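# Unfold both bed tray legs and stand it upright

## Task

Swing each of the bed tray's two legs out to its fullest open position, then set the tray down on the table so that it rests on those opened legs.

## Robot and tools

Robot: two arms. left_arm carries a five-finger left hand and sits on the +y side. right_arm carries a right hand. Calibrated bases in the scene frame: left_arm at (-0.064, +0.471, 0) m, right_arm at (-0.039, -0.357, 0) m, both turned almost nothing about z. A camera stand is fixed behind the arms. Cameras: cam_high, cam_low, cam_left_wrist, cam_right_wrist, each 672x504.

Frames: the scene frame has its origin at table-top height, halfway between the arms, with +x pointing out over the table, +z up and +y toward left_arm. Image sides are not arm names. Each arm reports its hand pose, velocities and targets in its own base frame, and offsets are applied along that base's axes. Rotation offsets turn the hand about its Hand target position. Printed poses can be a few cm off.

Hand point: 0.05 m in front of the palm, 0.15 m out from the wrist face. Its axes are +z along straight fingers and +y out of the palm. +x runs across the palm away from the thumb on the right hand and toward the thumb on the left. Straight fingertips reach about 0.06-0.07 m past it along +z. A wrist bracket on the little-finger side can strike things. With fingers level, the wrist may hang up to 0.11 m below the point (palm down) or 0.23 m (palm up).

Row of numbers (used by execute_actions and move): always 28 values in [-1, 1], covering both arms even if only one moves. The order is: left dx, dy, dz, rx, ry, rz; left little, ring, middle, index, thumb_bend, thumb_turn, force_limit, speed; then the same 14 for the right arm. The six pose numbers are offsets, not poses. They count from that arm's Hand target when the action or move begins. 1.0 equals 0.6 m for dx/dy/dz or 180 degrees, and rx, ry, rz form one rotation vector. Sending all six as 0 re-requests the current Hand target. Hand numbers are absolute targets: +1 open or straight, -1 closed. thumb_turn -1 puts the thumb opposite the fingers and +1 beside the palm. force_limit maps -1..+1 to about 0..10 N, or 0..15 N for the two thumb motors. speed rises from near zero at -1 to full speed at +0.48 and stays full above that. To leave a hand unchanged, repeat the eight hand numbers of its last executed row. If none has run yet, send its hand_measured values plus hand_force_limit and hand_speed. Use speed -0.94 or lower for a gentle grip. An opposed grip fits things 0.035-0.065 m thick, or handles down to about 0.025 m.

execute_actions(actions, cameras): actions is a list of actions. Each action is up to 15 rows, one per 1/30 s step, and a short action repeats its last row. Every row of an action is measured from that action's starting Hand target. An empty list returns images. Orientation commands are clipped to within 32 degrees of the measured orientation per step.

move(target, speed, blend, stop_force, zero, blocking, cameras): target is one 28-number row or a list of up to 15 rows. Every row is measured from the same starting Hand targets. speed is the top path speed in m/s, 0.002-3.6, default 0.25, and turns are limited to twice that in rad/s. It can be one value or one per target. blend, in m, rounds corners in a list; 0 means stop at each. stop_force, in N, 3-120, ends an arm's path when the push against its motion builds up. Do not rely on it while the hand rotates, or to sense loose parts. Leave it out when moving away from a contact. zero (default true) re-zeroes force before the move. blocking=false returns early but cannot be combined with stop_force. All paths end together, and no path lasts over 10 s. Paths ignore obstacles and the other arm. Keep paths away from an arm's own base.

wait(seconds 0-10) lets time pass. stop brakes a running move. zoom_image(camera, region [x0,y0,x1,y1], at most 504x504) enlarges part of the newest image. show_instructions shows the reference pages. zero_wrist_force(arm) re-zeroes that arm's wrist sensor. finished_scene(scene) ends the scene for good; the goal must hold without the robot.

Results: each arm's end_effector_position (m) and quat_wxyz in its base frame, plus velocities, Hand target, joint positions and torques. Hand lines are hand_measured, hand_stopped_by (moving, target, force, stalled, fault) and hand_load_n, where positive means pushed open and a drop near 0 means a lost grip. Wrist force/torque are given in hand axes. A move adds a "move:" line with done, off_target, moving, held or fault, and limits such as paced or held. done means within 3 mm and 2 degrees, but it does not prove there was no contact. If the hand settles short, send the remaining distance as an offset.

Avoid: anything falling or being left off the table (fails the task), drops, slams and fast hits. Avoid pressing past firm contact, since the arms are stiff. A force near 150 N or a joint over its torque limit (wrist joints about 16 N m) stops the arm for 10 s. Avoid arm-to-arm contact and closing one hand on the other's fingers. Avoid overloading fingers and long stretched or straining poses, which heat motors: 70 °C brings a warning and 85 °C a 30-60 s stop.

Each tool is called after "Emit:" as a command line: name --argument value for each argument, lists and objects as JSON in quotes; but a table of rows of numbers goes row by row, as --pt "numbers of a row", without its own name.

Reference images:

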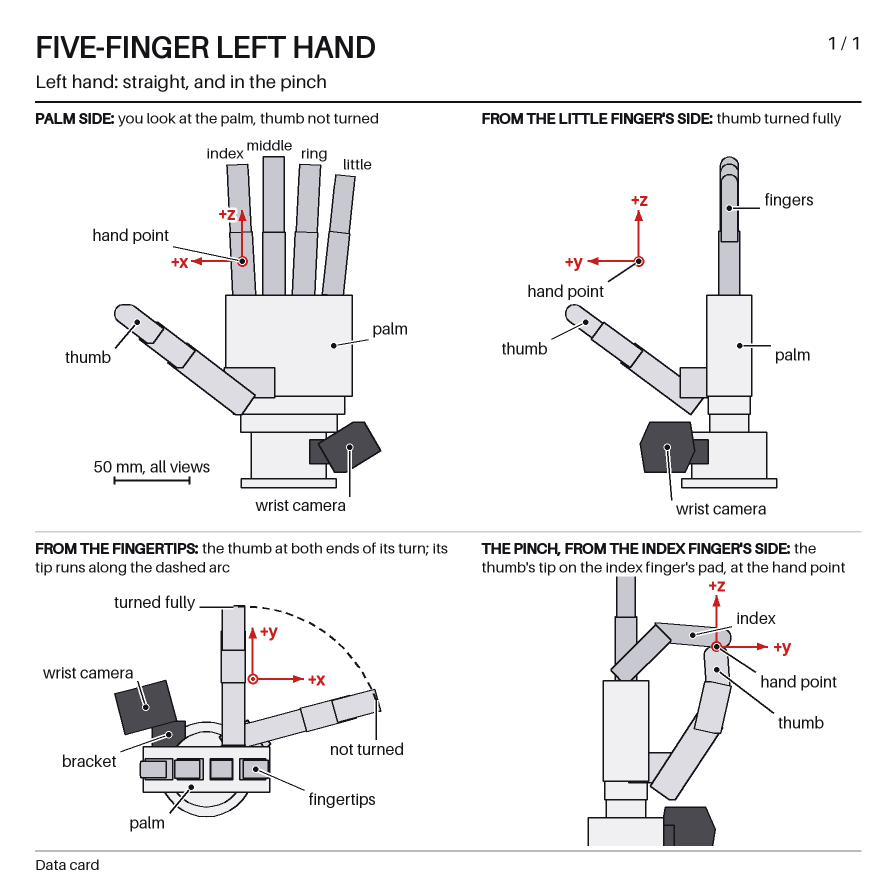

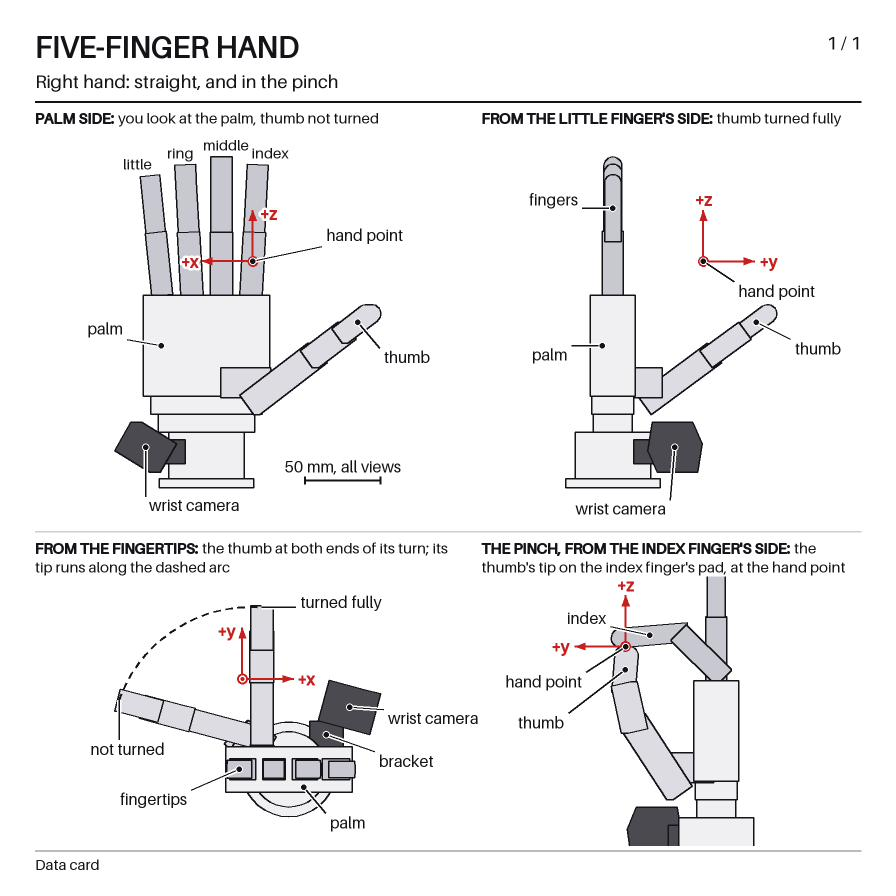

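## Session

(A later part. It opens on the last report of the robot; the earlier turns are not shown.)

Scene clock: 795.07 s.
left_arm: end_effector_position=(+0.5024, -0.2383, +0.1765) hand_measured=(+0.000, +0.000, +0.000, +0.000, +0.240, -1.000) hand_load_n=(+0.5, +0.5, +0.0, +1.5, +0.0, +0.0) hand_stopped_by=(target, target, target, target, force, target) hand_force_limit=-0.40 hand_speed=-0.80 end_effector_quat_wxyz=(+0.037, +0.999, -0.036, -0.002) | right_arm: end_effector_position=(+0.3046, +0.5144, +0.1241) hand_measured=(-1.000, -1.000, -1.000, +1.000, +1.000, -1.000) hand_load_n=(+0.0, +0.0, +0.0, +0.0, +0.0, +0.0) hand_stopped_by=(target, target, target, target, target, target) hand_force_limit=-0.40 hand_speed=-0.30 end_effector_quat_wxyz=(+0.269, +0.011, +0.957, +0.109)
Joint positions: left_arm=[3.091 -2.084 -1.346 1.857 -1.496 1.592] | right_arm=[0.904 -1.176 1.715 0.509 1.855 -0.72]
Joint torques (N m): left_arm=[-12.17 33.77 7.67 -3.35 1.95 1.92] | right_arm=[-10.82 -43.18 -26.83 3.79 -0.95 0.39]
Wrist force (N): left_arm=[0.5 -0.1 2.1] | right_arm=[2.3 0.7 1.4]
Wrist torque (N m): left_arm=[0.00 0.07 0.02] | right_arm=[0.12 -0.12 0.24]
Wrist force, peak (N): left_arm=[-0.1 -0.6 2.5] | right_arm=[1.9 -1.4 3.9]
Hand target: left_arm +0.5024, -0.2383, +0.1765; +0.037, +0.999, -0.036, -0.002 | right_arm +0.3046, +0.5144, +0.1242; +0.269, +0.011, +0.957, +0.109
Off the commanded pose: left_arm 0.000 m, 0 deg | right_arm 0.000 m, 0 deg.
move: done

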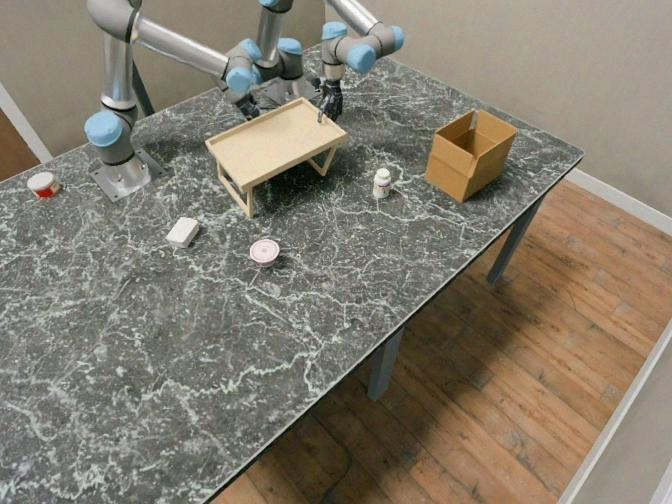

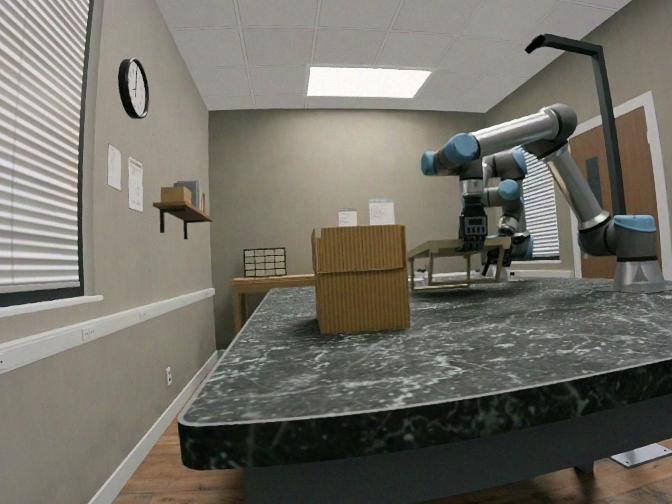

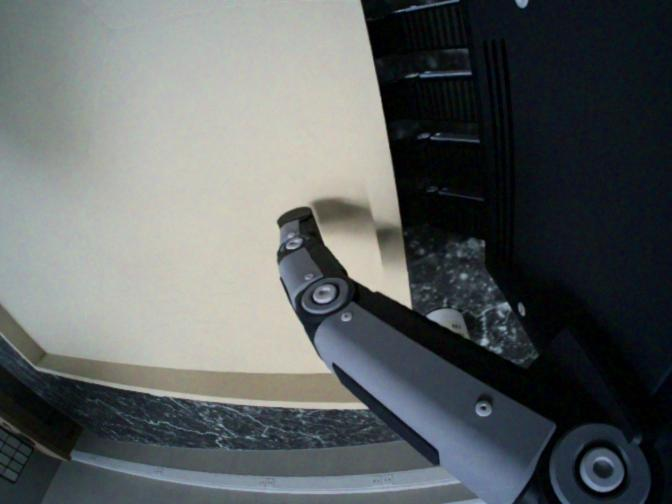

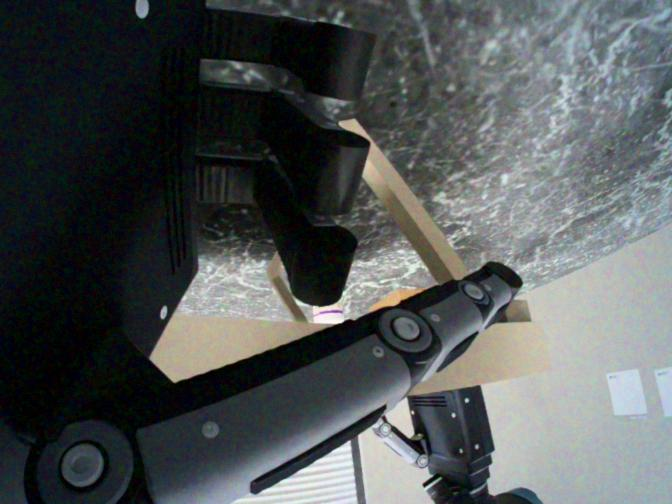

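Emit:
move --pt "0 0 0 0 0 0 0 0 0 0 -0.6 -1 -0.4 -0.8 -0.04 0.003 0 0 0 0 -1 -1 -1 1 -1 -1 -0.4 -0.3" --speed 0.06 --cameras '["cam_high","cam_right_wrist","cam_left_wrist"]'

Emit:
zoom_image --camera "cam_high" --region '[190, 60, 370, 220]'

Scene clock: 802.23 s.
left_arm: end_effector_position=(+0.5024, -0.2383, +0.1765) hand_measured=(+0.000, +0.000, +0.000, +0.000, -0.148, -1.000) hand_load_n=(+0.0, +1.5, +0.0, +2.0, +5.5, +0.0) hand_stopped_by=(target, target, target, target, force, target) hand_force_limit=-0.40 hand_speed=-0.80 end_effector_quat_wxyz=(+0.037, +0.999, -0.036, -0.002) | right_arm: end_effector_position=(+0.2806, +0.5162, +0.1242) hand_measured=(-1.000, -1.000, -1.000, +1.000, +0.476, -1.000) hand_load_n=(+0.0, +0.0, -0.5, +0.0, +5.5, +1.5) hand_stopped_by=(target, target, target, target, force, target) hand_force_limit=-0.40 hand_speed=-0.30 end_effector_quat_wxyz=(+0.269, +0.011, +0.957, +0.109)
Joint positions: left_arm=[3.091 -2.084 -1.346 1.857 -1.496 1.592] | right_arm=[0.953 -1.186 1.734 0.514 1.879 -0.675]
Joint torques (N m): left_arm=[-10.94 33.06 8.24 -2.08 0.37 1.85] | right_arm=[11.42 -42.56 -5.78 3.98 3.27 1.6]
Wrist force (N): left_arm=[-0.6 -0.2 2.4] | right_arm=[0.8 0.6 1.5]
Wrist torque (N m): left_arm=[0.06 0.12 0.08] | right_arm=[0.07 -0.07 0.05]
Wrist force, peak (N): left_arm=[-0.3 0.4 2.7] | right_arm=[2.4 0.9 1.4]
Hand target: left_arm +0.5024, -0.2383, +0.1765; +0.037, +0.999, -0.036, -0.002 | right_arm +0.2806, +0.5162, +0.1242; +0.269, +0.011, +0.957, +0.109
Off the commanded pose: left_arm 0.000 m, 0 deg | right_arm 0.000 m, 0 deg.
move: done
Images, in order (width x height): cam_high 672x504, cam_left_wrist 672x504, cam_right_wrist 672x504.

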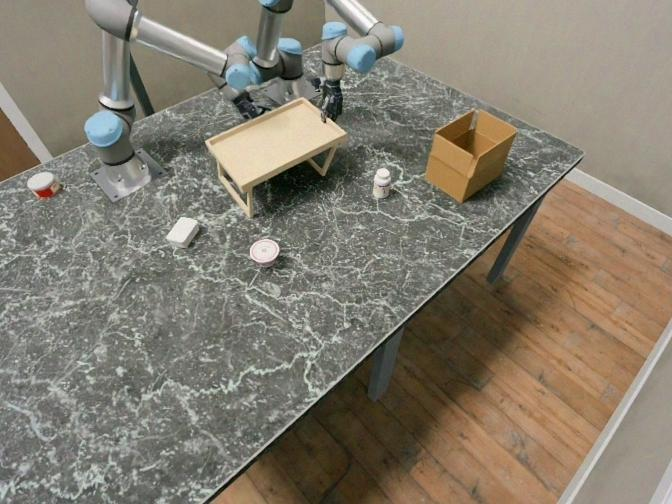

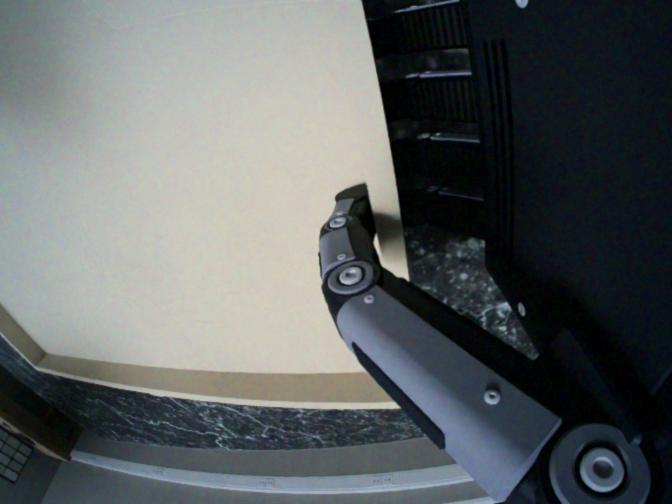

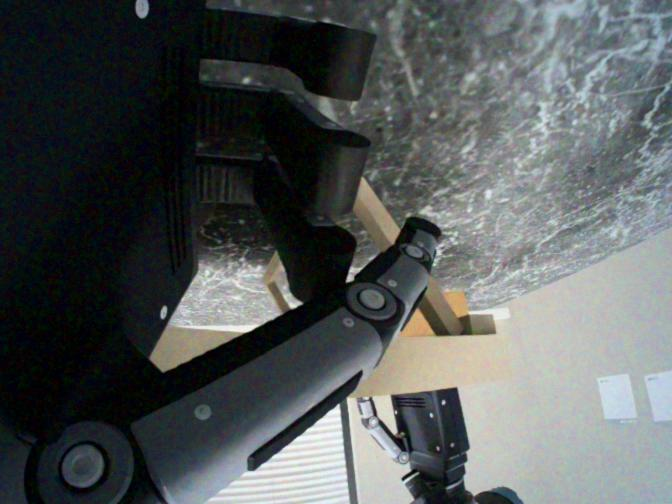

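Scaled by 2.800 from the camera's 672x504 image, which has a finer 960x720 frame.

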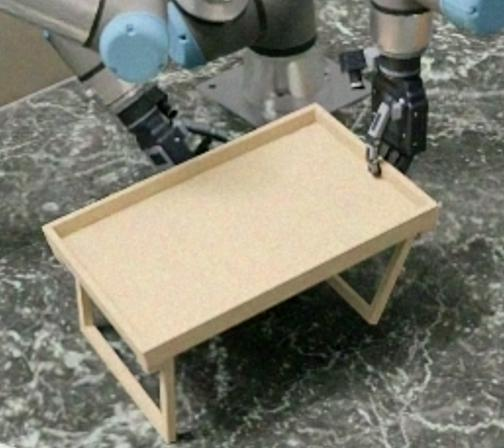

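Emit:
move --pt "0 0 0 0 0 0 0 0 0 0 -0.6 -1 -0.4 -0.8 -0.035 -0.02 -0.015 -0.0104 -0.1105 0 -1 -1 -1 1 -1 -1 -0.4 -0.3" --pt "0 0 0 0 0 0 0 0 0 0 -0.6 -1 -0.4 -0.8 -0.003 -0.02 -0.037 -0.0104 -0.1105 0 -1 -1 -1 1 -1 -1 -0.4 -0.3" --speed 0.08 --cameras '["cam_high","cam_right_wrist","cam_low"]'

Emit:
zoom_image --camera "cam_high" --region '[190, 60, 370, 220]'

Scene clock: 829.53 s.
left_arm: end_effector_position=(+0.5024, -0.2383, +0.1765) hand_measured=(+0.000, +0.000, +0.000, +0.000, -0.148, -1.000) hand_load_n=(+0.0, +1.5, +0.5, +2.0, +5.5, +0.0) hand_stopped_by=(target, target, target, target, force, target) hand_force_limit=-0.40 hand_speed=-0.80 end_effector_quat_wxyz=(+0.037, +0.999, -0.036, -0.002) | right_arm: end_effector_position=(+0.2788, +0.5042, +0.1020) hand_measured=(-1.000, -1.000, -1.000, +1.000, +0.476, -1.000) hand_load_n=(+0.0, +0.0, -0.5, +0.0, +6.0, +1.5) hand_stopped_by=(target, target, target, target, force, target) hand_force_limit=-0.40 hand_speed=-0.30 end_effector_quat_wxyz=(+0.430, -0.012, +0.898, +0.094)
Joint positions: left_arm=[3.091 -2.084 -1.346 1.857 -1.496 1.592] | right_arm=[1.059 -1.155 1.894 0.116 2.194 -0.778]
Joint torques (N m): left_arm=[-11.08 33.18 7.84 -0.5 -1.42 1.86] | right_arm=[-11.5 -24.37 -3.41 -1.22 -2.02 -1.28]
Wrist force (N): left_arm=[-0.2 -0.4 2.1] | right_arm=[0.4 0.9 0.5]
Wrist torque (N m): left_arm=[0.04 0.04 0.12] | right_arm=[0.11 -0.07 0.06]
Wrist force, peak (N): left_arm=[-0.3 -0.2 2.8] | right_arm=[1.1 0.9 1.7]
Hand target: left_arm +0.5024, -0.2383, +0.1765; +0.037, +0.999, -0.036, -0.002 | right_arm +0.2788, +0.5042, +0.1020; +0.430, -0.012, +0.898, +0.094
Off the commanded pose: left_arm 0.000 m, 0 deg | right_arm 0.000 m, 0 deg.
move: done
Images, in order (width x height): cam_high 672x504, cam_low 672x504, cam_right_wrist 672x504.

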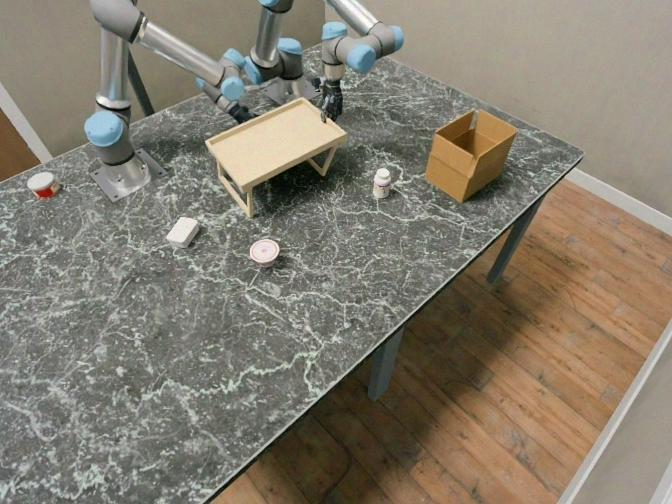

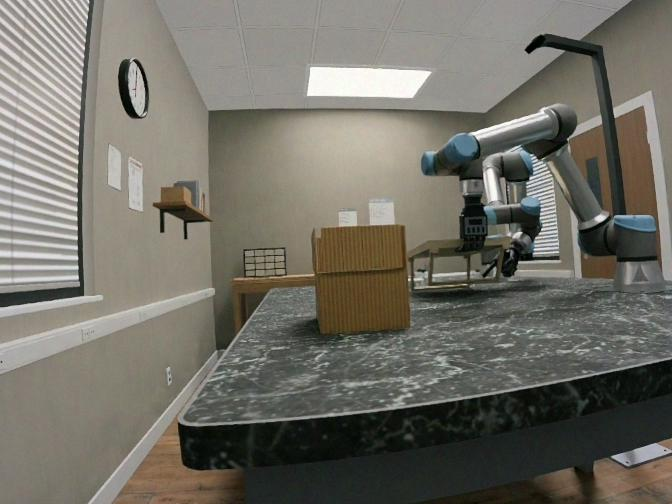

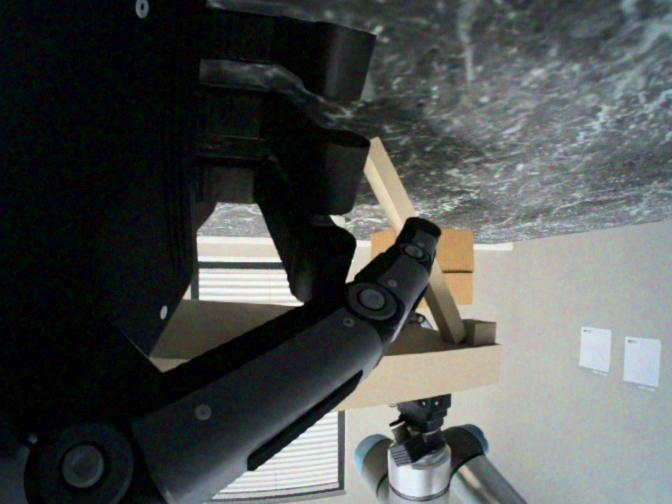

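Scaled by 2.800 from the camera's 672x504 image, which has a finer 960x720 frame.

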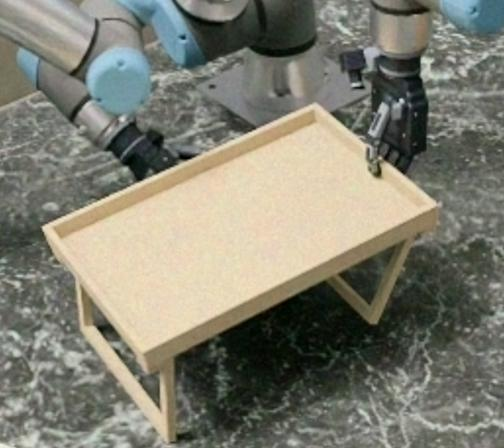

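Emit:
move --pt "0 0 0 0 0 0 0 0 0 0 -0.6 -1 -0.4 -0.8 0.009 0.125 0 0 0 0 -1 -1 -1 1 -1 -1 -0.4 -0.3" --speed 0.06 --stop_force 5 --cameras '["cam_high","cam_right_wrist","cam_low"]'

Emit:
zoom_image --camera "cam_high" --region '[190, 60, 370, 220]'

Scene clock: 840.17 s.
left_arm: end_effector_position=(+0.5024, -0.2383, +0.1765) hand_measured=(+0.000, +0.000, +0.000, +0.000, -0.148, -1.000) hand_load_n=(+0.5, +1.0, +0.0, +2.0, +5.5, +0.0) hand_stopped_by=(target, target, target, target, force, target) hand_force_limit=-0.40 hand_speed=-0.80 end_effector_quat_wxyz=(+0.037, +0.999, -0.036, -0.002) | right_arm: end_effector_position=(+0.2842, +0.5792, +0.1020) hand_measured=(-1.000, -1.000, -1.000, +1.000, +0.476, -1.000) hand_load_n=(+0.0, +0.0, -0.5, +0.0, +5.5, +2.0) hand_stopped_by=(target, target, target, target, force, target) hand_force_limit=-0.40 hand_speed=-0.30 end_effector_quat_wxyz=(+0.430, -0.012, +0.898, +0.094)
Joint positions: left_arm=[3.091 -2.084 -1.346 1.857 -1.496 1.592] | right_arm=[1.129 -1.001 1.647 0.249 2.239 -0.711]
Joint torques (N m): left_arm=[-9.79 33.67 7.78 0.41 -1.28 1.71] | right_arm=[12.15 -31.86 -25.22 3.55 3.53 1.42]
Wrist force (N): left_arm=[-0.1 -0.3 2.0] | right_arm=[0.4 0.8 1.7]
Wrist torque (N m): left_arm=[0.06 0.05 0.12] | right_arm=[0.07 -0.13 0.00]
Wrist force, peak (N): left_arm=[-0.1 -0.7 2.7] | right_arm=[0.6 1.1 1.7]
Hand target: left_arm +0.5024, -0.2383, +0.1765; +0.037, +0.999, -0.036, -0.002 | right_arm +0.2842, +0.5792, +0.1020; +0.430, -0.012, +0.898, +0.094
Off the commanded pose: left_arm 0.000 m, 0 deg | right_arm 0.000 m, 0 deg.
move: done
Images, in order (width x height): cam_high 672x504, cam_low 672x504, cam_right_wrist 672x504.

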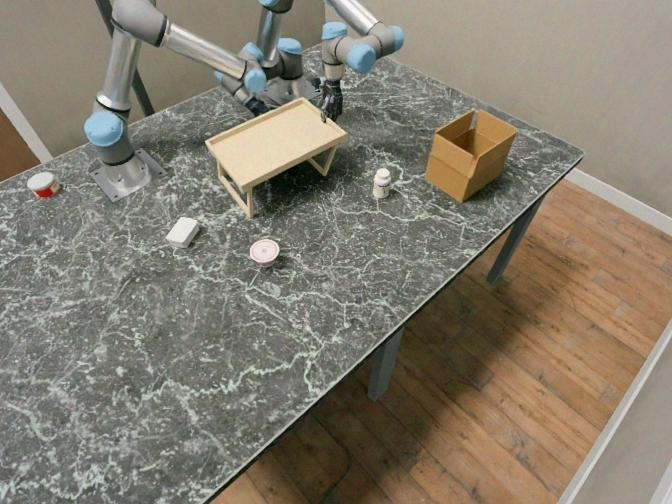

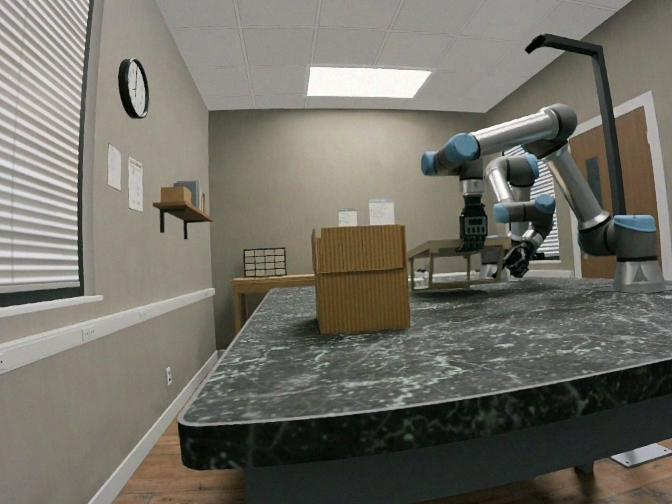

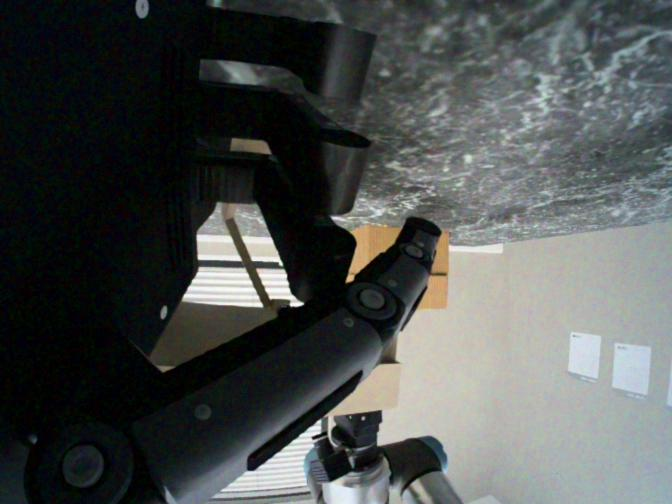

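Scaled by 2.800 from the camera's 672x504 image, which has a finer 960x720 frame.

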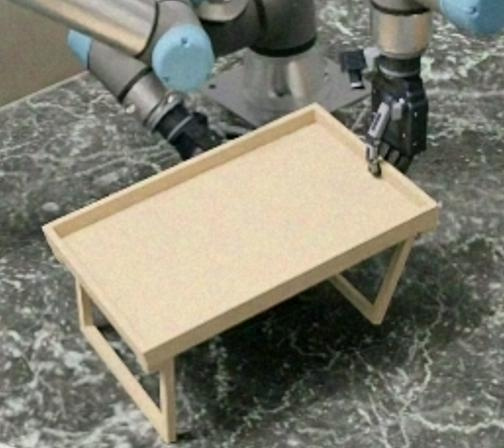

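Emit:
move --pt "0 0 0 0 0 0 0 0 0 0 -0.6 -1 -0.4 -0.8 0.006 0.066 0 0 0 0 -1 -1 -1 1 -1 -1 -0.4 -0.3" --speed 0.05 --stop_force 5 --cameras '["cam_high","cam_right_wrist","cam_low"]'

Emit:
zoom_image --camera "cam_high" --region '[190, 60, 370, 220]'

Scene clock: 844.63 s.
left_arm: end_effector_position=(+0.5024, -0.2383, +0.1765) hand_measured=(+0.000, +0.000, +0.000, +0.000, -0.148, -1.000) hand_load_n=(+0.0, +1.5, +0.0, +2.0, +5.0, +0.0) hand_stopped_by=(target, target, target, target, force, target) hand_force_limit=-0.40 hand_speed=-0.80 end_effector_quat_wxyz=(+0.037, +0.999, -0.036, -0.002) | right_arm: end_effector_position=(+0.2878, +0.6188, +0.1020) hand_measured=(-1.000, -1.000, -1.000, +1.000, +0.476, -1.000) hand_load_n=(+0.0, +0.0, -0.5, +0.0, +5.5, +1.5) hand_stopped_by=(target, target, target, target, force, target) hand_force_limit=-0.40 hand_speed=-0.30 end_effector_quat_wxyz=(+0.430, -0.012, +0.898, +0.094)
Joint positions: left_arm=[3.091 -2.084 -1.346 1.857 -1.496 1.592] | right_arm=[1.156 -0.918 1.505 0.325 2.256 -0.684]
Joint torques (N m): left_arm=[-10.13 33.49 8.24 0.49 -1.41 1.71] | right_arm=[11.52 -36.14 -25.76 3.55 3.62 1.41]
Wrist force (N): left_arm=[-0.3 -0.5 2.1] | right_arm=[0.6 0.6 1.8]
Wrist torque (N m): left_arm=[0.01 0.08 0.11] | right_arm=[0.09 -0.12 -0.01]
Wrist force, peak (N): left_arm=[-0.4 -0.5 2.8] | right_arm=[0.8 1.1 1.9]
Hand target: left_arm +0.5024, -0.2383, +0.1765; +0.037, +0.999, -0.036, -0.002 | right_arm +0.2878, +0.6188, +0.1020; +0.430, -0.012, +0.898, +0.094
Off the commanded pose: left_arm 0.000 m, 0 deg | right_arm 0.000 m, 0 deg.
move: done
Images, in order (width x height): cam_high 672x504, cam_low 672x504, cam_right_wrist 672x504.

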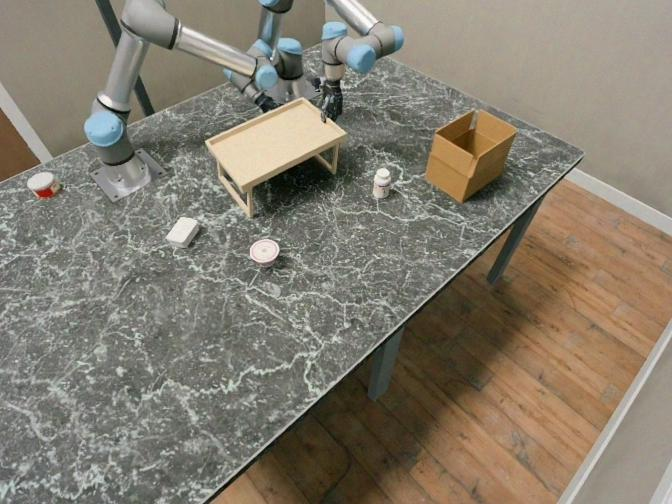

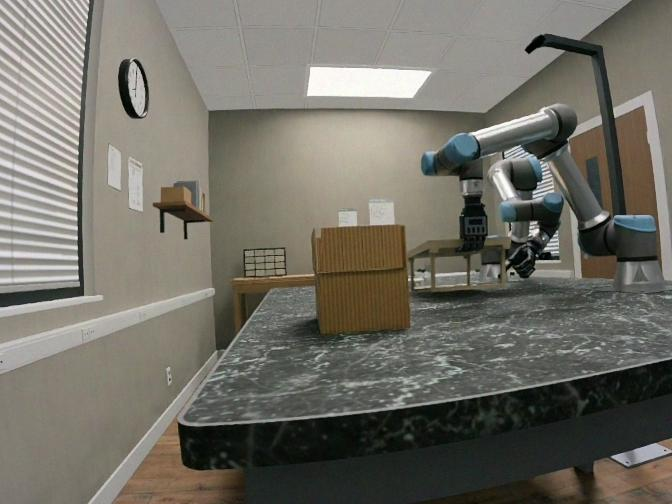

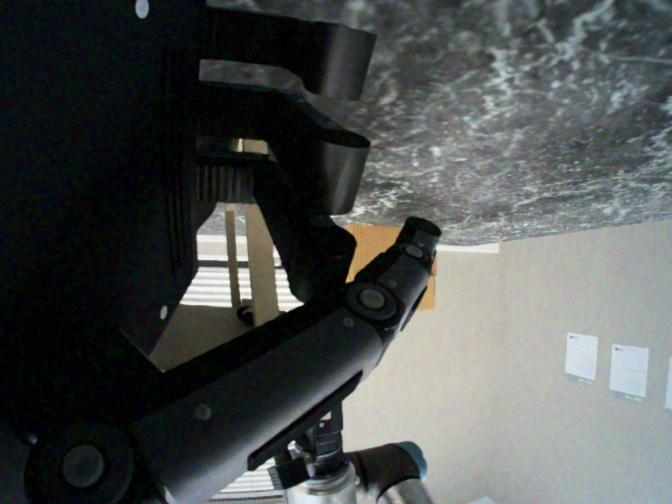

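Scaled by 2.800 from the camera's 672x504 image, which has a finer 960x720 frame.

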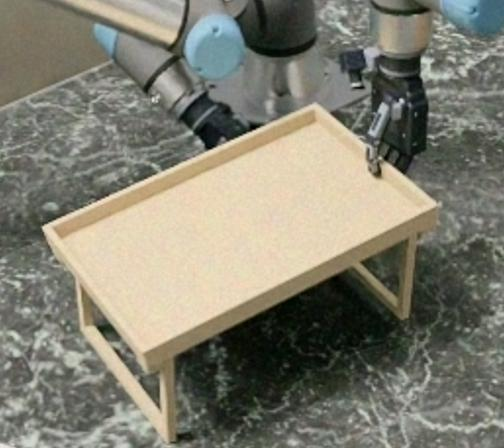

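Emit:
move --pt "0 0 0 0 0 0 0 0 0 0 -0.6 -1 -0.4 -0.8 0.0045 0.05 0 0 0 0 -1 -1 -1 1 -1 -1 -0.4 -0.3" --speed 0.04 --stop_force 4 --cameras '["cam_high","cam_right_wrist","cam_low"]'

Emit:
zoom_image --camera "cam_high" --region '[190, 60, 370, 220]'

Scene clock: 849.73 s.
left_arm: end_effector_position=(+0.5024, -0.2383, +0.1765) hand_measured=(+0.000, +0.000, +0.000, +0.000, -0.148, -1.000) hand_load_n=(+0.5, +1.5, +0.0, +2.0, +5.5, +0.0) hand_stopped_by=(target, target, target, target, force, target) hand_force_limit=-0.40 hand_speed=-0.80 end_effector_quat_wxyz=(+0.037, +0.999, -0.036, -0.002) | right_arm: end_effector_position=(+0.2878, +0.6191, +0.1020) hand_measured=(-1.000, -1.000, -1.000, +1.000, +0.476, -1.000) hand_load_n=(+0.0, +0.0, -1.0, +0.0, +5.5, +1.5) hand_stopped_by=(target, target, target, target, force, target) hand_force_limit=-0.40 hand_speed=-0.30 end_effector_quat_wxyz=(+0.430, -0.012, +0.898, +0.094)
Joint positions: left_arm=[3.091 -2.084 -1.346 1.857 -1.496 1.592] | right_arm=[1.156 -0.917 1.504 0.326 2.256 -0.684]
Joint torques (N m): left_arm=[-9.51 33.54 8.26 0.39 -1.49 1.69] | right_arm=[-11.39 -52.38 -5.45 -1.17 -1.73 -0.87]
Wrist force (N): left_arm=[-0.2 -0.3 2.2] | right_arm=[0.5 0.8 1.9]
Wrist torque (N m): left_arm=[0.05 0.06 0.12] | right_arm=[0.06 -0.13 -0.01]
Wrist force, peak (N): left_arm=[-0.3 -0.5 2.8] | right_arm=[0.8 1.0 2.0]
Hand target: left_arm +0.5024, -0.2383, +0.1765; +0.037, +0.999, -0.036, -0.002 | right_arm +0.2878, +0.6191, +0.1020; +0.430, -0.012, +0.898, +0.094 (not the last commanded pose)
Off the commanded pose: left_arm 0.000 m, 0 deg | right_arm 0.030 m, 0 deg.
move: held (right_arm; a check stopped the path); limits=held
pose unreachable (right arm): on one or more control steps of this call, first in action 0 (counted from 0), this arm could not follow its commanded pose, so it was not sent that pose on those steps. It may still have moved: this result reports where it is.
cause: moving toward the commanded pose would bring a part of the arm too close to another arm (a part of this arm just beyond joint 4 (wrist 1) and a part of the left arm just beyond its joint 2 (shoulder lift), at the place that arm is still heading or pushing toward).
Images, in order (width x height): cam_high 672x504, cam_low 672x504, cam_right_wrist 672x504.

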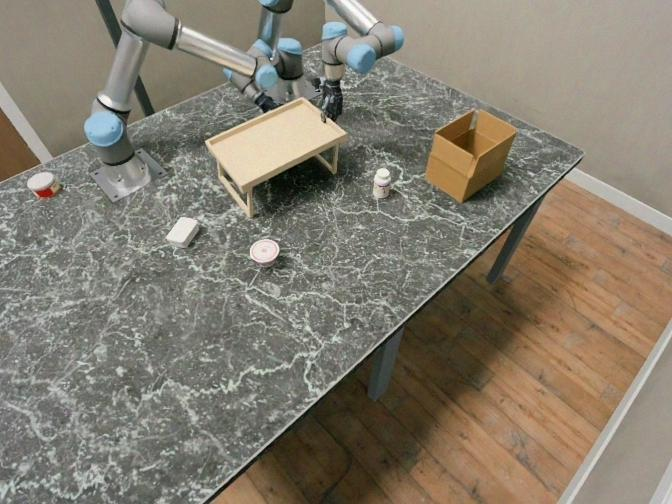

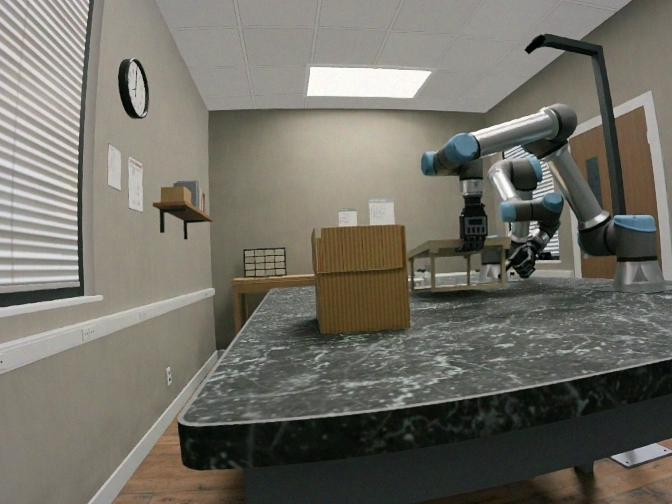

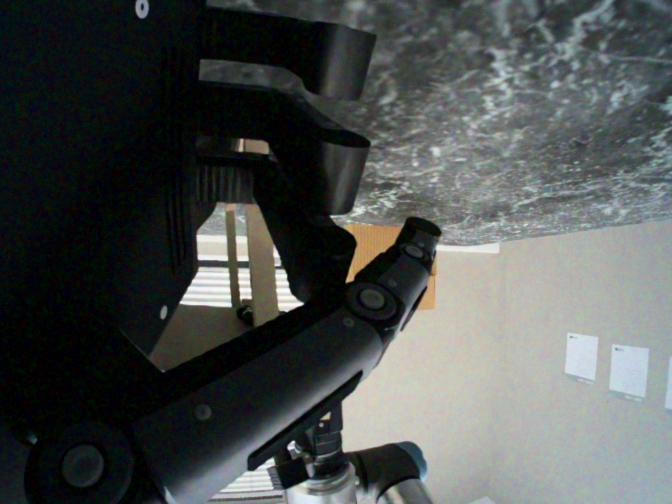

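Scaled by 2.800 from the camera's 672x504 image, which has a finer 960x720 frame.

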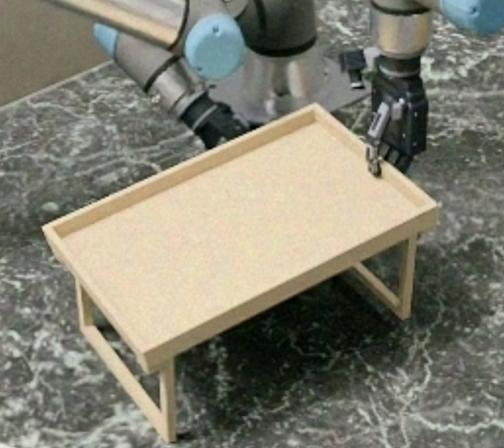

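Emit:
move --pt "0 0 0 0 0 0 0 0 0 0 -0.6 -1 -0.4 -0.8 -0.003 -0.0303 0.02 0.1107 -0.0104 0 -1 -1 -1 1 -1 -1 -0.4 -0.3" --pt "0 0 0 0 0 0 0 0 0 0 -0.6 -1 -0.4 -0.8 0.0018 0.0194 0.02 0.1107 -0.0104 0 -1 -1 -1 1 -1 -1 -0.4 -0.3" --speed 0.05 --cameras '["cam_high","cam_right_wrist","cam_low"]'

Emit:
zoom_image --camera "cam_high" --region '[190, 60, 370, 220]'

Scene clock: 861.83 s.
left_arm: end_effector_position=(+0.5024, -0.2383, +0.1765) hand_measured=(+0.000, +0.000, +0.000, +0.000, -0.148, -1.000) hand_load_n=(+0.5, +1.5, +0.0, +2.0, +5.0, +0.0) hand_stopped_by=(target, target, target, target, force, target) hand_force_limit=-0.40 hand_speed=-0.80 end_effector_quat_wxyz=(+0.037, +0.999, -0.036, -0.002) | right_arm: end_effector_position=(+0.2889, +0.6307, +0.1140) hand_measured=(-1.000, -1.000, -1.000, +1.000, +0.476, -1.000) hand_load_n=(+0.0, +0.0, -0.5, +0.0, +5.5, +1.5) hand_stopped_by=(target, target, target, target, force, target) hand_force_limit=-0.40 hand_speed=-0.30 end_effector_quat_wxyz=(+0.440, +0.061, +0.861, +0.248)
Joint positions: left_arm=[3.091 -2.084 -1.346 1.857 -1.496 1.592] | right_arm=[1.142 -0.974 1.66 -0.052 2.167 -0.596]
Joint torques (N m): left_arm=[-8.34 33.68 8.2 0.55 -1.23 1.55] | right_arm=[11.82 -33.29 -24.7 2.63 3.23 1.49]
Wrist force (N): left_arm=[-0.5 -0.6 2.4] | right_arm=[0.1 0.7 1.1]
Wrist torque (N m): left_arm=[0.01 0.10 0.11] | right_arm=[0.07 -0.13 0.03]
Wrist force, peak (N): left_arm=[-0.2 -0.5 2.8] | right_arm=[0.8 1.1 2.0]
Hand target: left_arm +0.5024, -0.2383, +0.1765; +0.037, +0.999, -0.036, -0.002 | right_arm +0.2889, +0.6308, +0.1140; +0.440, +0.061, +0.861, +0.248
Off the commanded pose: left_arm 0.000 m, 0 deg | right_arm 0.000 m, 0 deg.
move: done
Images, in order (width x height): cam_high 672x504, cam_low 672x504, cam_right_wrist 672x504.

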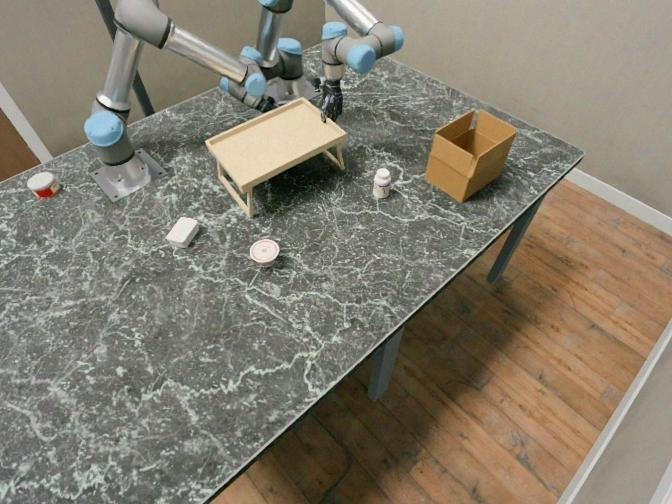

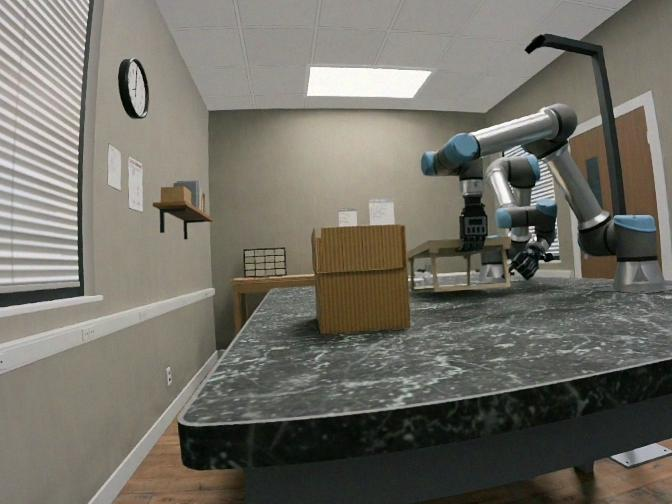

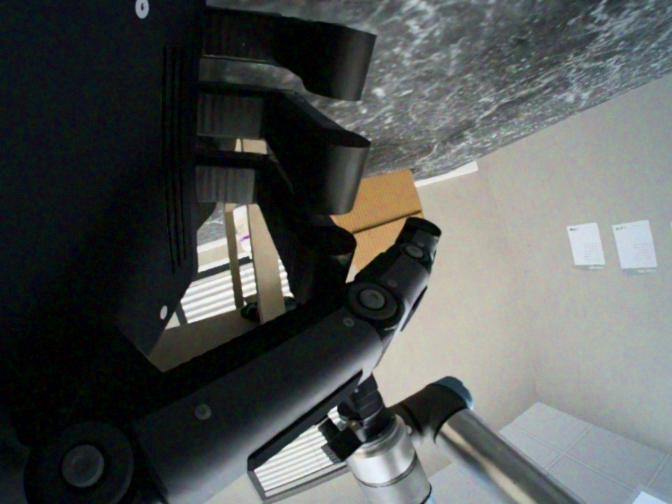

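Scaled by 2.800 from the camera's 672x504 image, which has a finer 960x720 frame.

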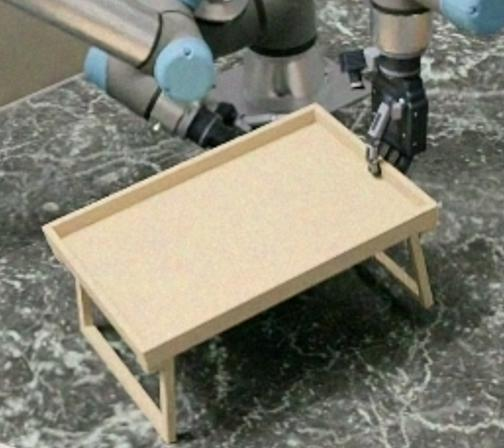

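Emit:
move --pt "0 0 0 0 0 0 0 0 0 0 -0.6 -1 -0.4 -0.8 0.006 0.066 0 0 0 0 -1 -1 -1 1 -1 -1 -0.4 -0.3" --speed 0.03 --stop_force 4 --cameras '["cam_high","cam_right_wrist","cam_low"]'

Emit:
zoom_image --camera "cam_high" --region '[190, 60, 370, 220]'

Scene clock: 866.23 s.
left_arm: end_effector_position=(+0.5024, -0.2383, +0.1765) hand_measured=(+0.000, +0.000, +0.000, +0.000, -0.148, -1.000) hand_load_n=(+2.0, +1.0, +0.0, +0.0, +4.0, -1.0) hand_stopped_by=(target, target, target, target, force, target) hand_force_limit=-0.40 hand_speed=-0.80 end_effector_quat_wxyz=(+0.037, +0.999, -0.036, -0.002) | right_arm: end_effector_position=(+0.2912, +0.6559, +0.1139) hand_measured=(-1.000, -1.000, -1.000, +1.000, +0.476, -1.000) hand_load_n=(+0.0, +0.0, -0.5, +0.0, +5.5, +1.5) hand_stopped_by=(target, target, target, target, force, target) hand_force_limit=-0.40 hand_speed=-0.30 end_effector_quat_wxyz=(+0.440, +0.061, +0.861, +0.248)
Joint positions: left_arm=[3.091 -2.084 -1.346 1.857 -1.496 1.592] | right_arm=[1.158 -0.924 1.571 -0.007 2.18 -0.584]
Joint torques (N m): left_arm=[-7.85 34.11 8.06 0.21 1.93 1.58] | right_arm=[-10.19 -52.34 -5.18 -1.54 -2.16 -0.81]
Wrist force (N): left_arm=[-0.9 -1.0 2.3] | right_arm=[-0.3 0.9 1.0]
Wrist torque (N m): left_arm=[-0.04 0.27 0.28] | right_arm=[0.15 -0.11 0.04]
Wrist force, peak (N): left_arm=[0.9 -4.7 0.2] | right_arm=[0.2 -3.0 -1.2]
Hand target: left_arm +0.5024, -0.2383, +0.1765; +0.037, +0.999, -0.036, -0.002 | right_arm +0.2912, +0.6559, +0.1139; +0.440, +0.061, +0.861, +0.248 (not the last commanded pose)
Off the commanded pose: left_arm 0.000 m, 0 deg | right_arm 0.015 m, 0 deg.
move: contact (right_arm)
Images, in order (width x height): cam_high 672x504, cam_low 672x504, cam_right_wrist 672x504.

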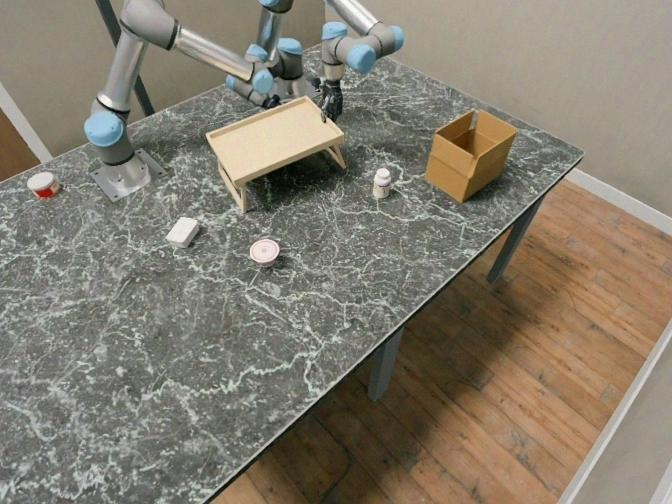

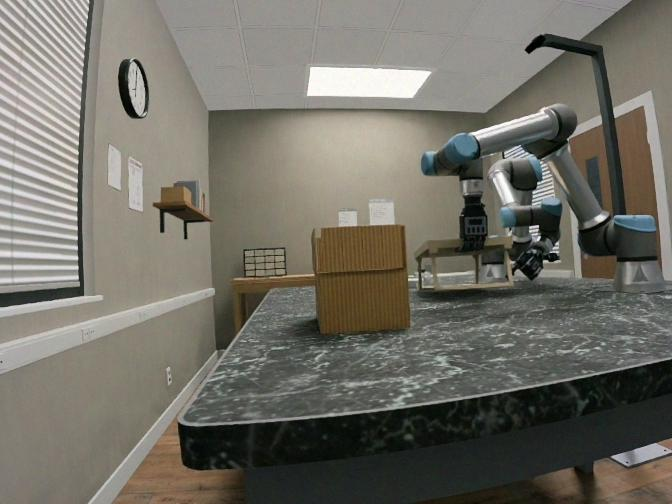

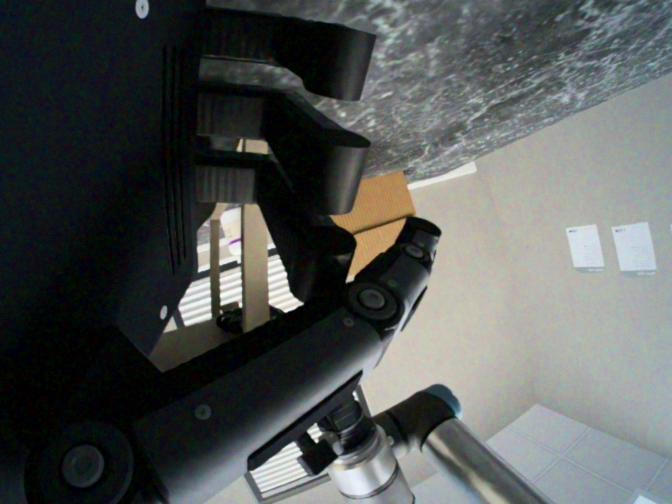

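Scaled by 2.800 from the camera's 672x504 image, which has a finer 960x720 frame.

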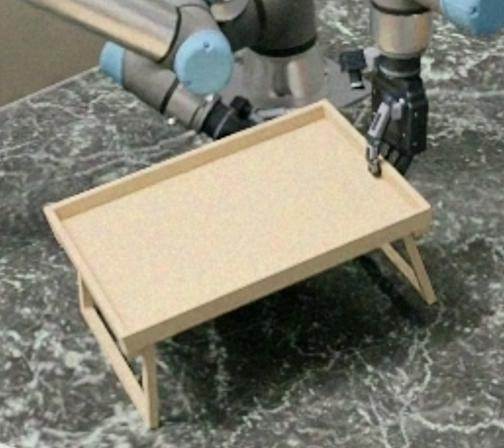

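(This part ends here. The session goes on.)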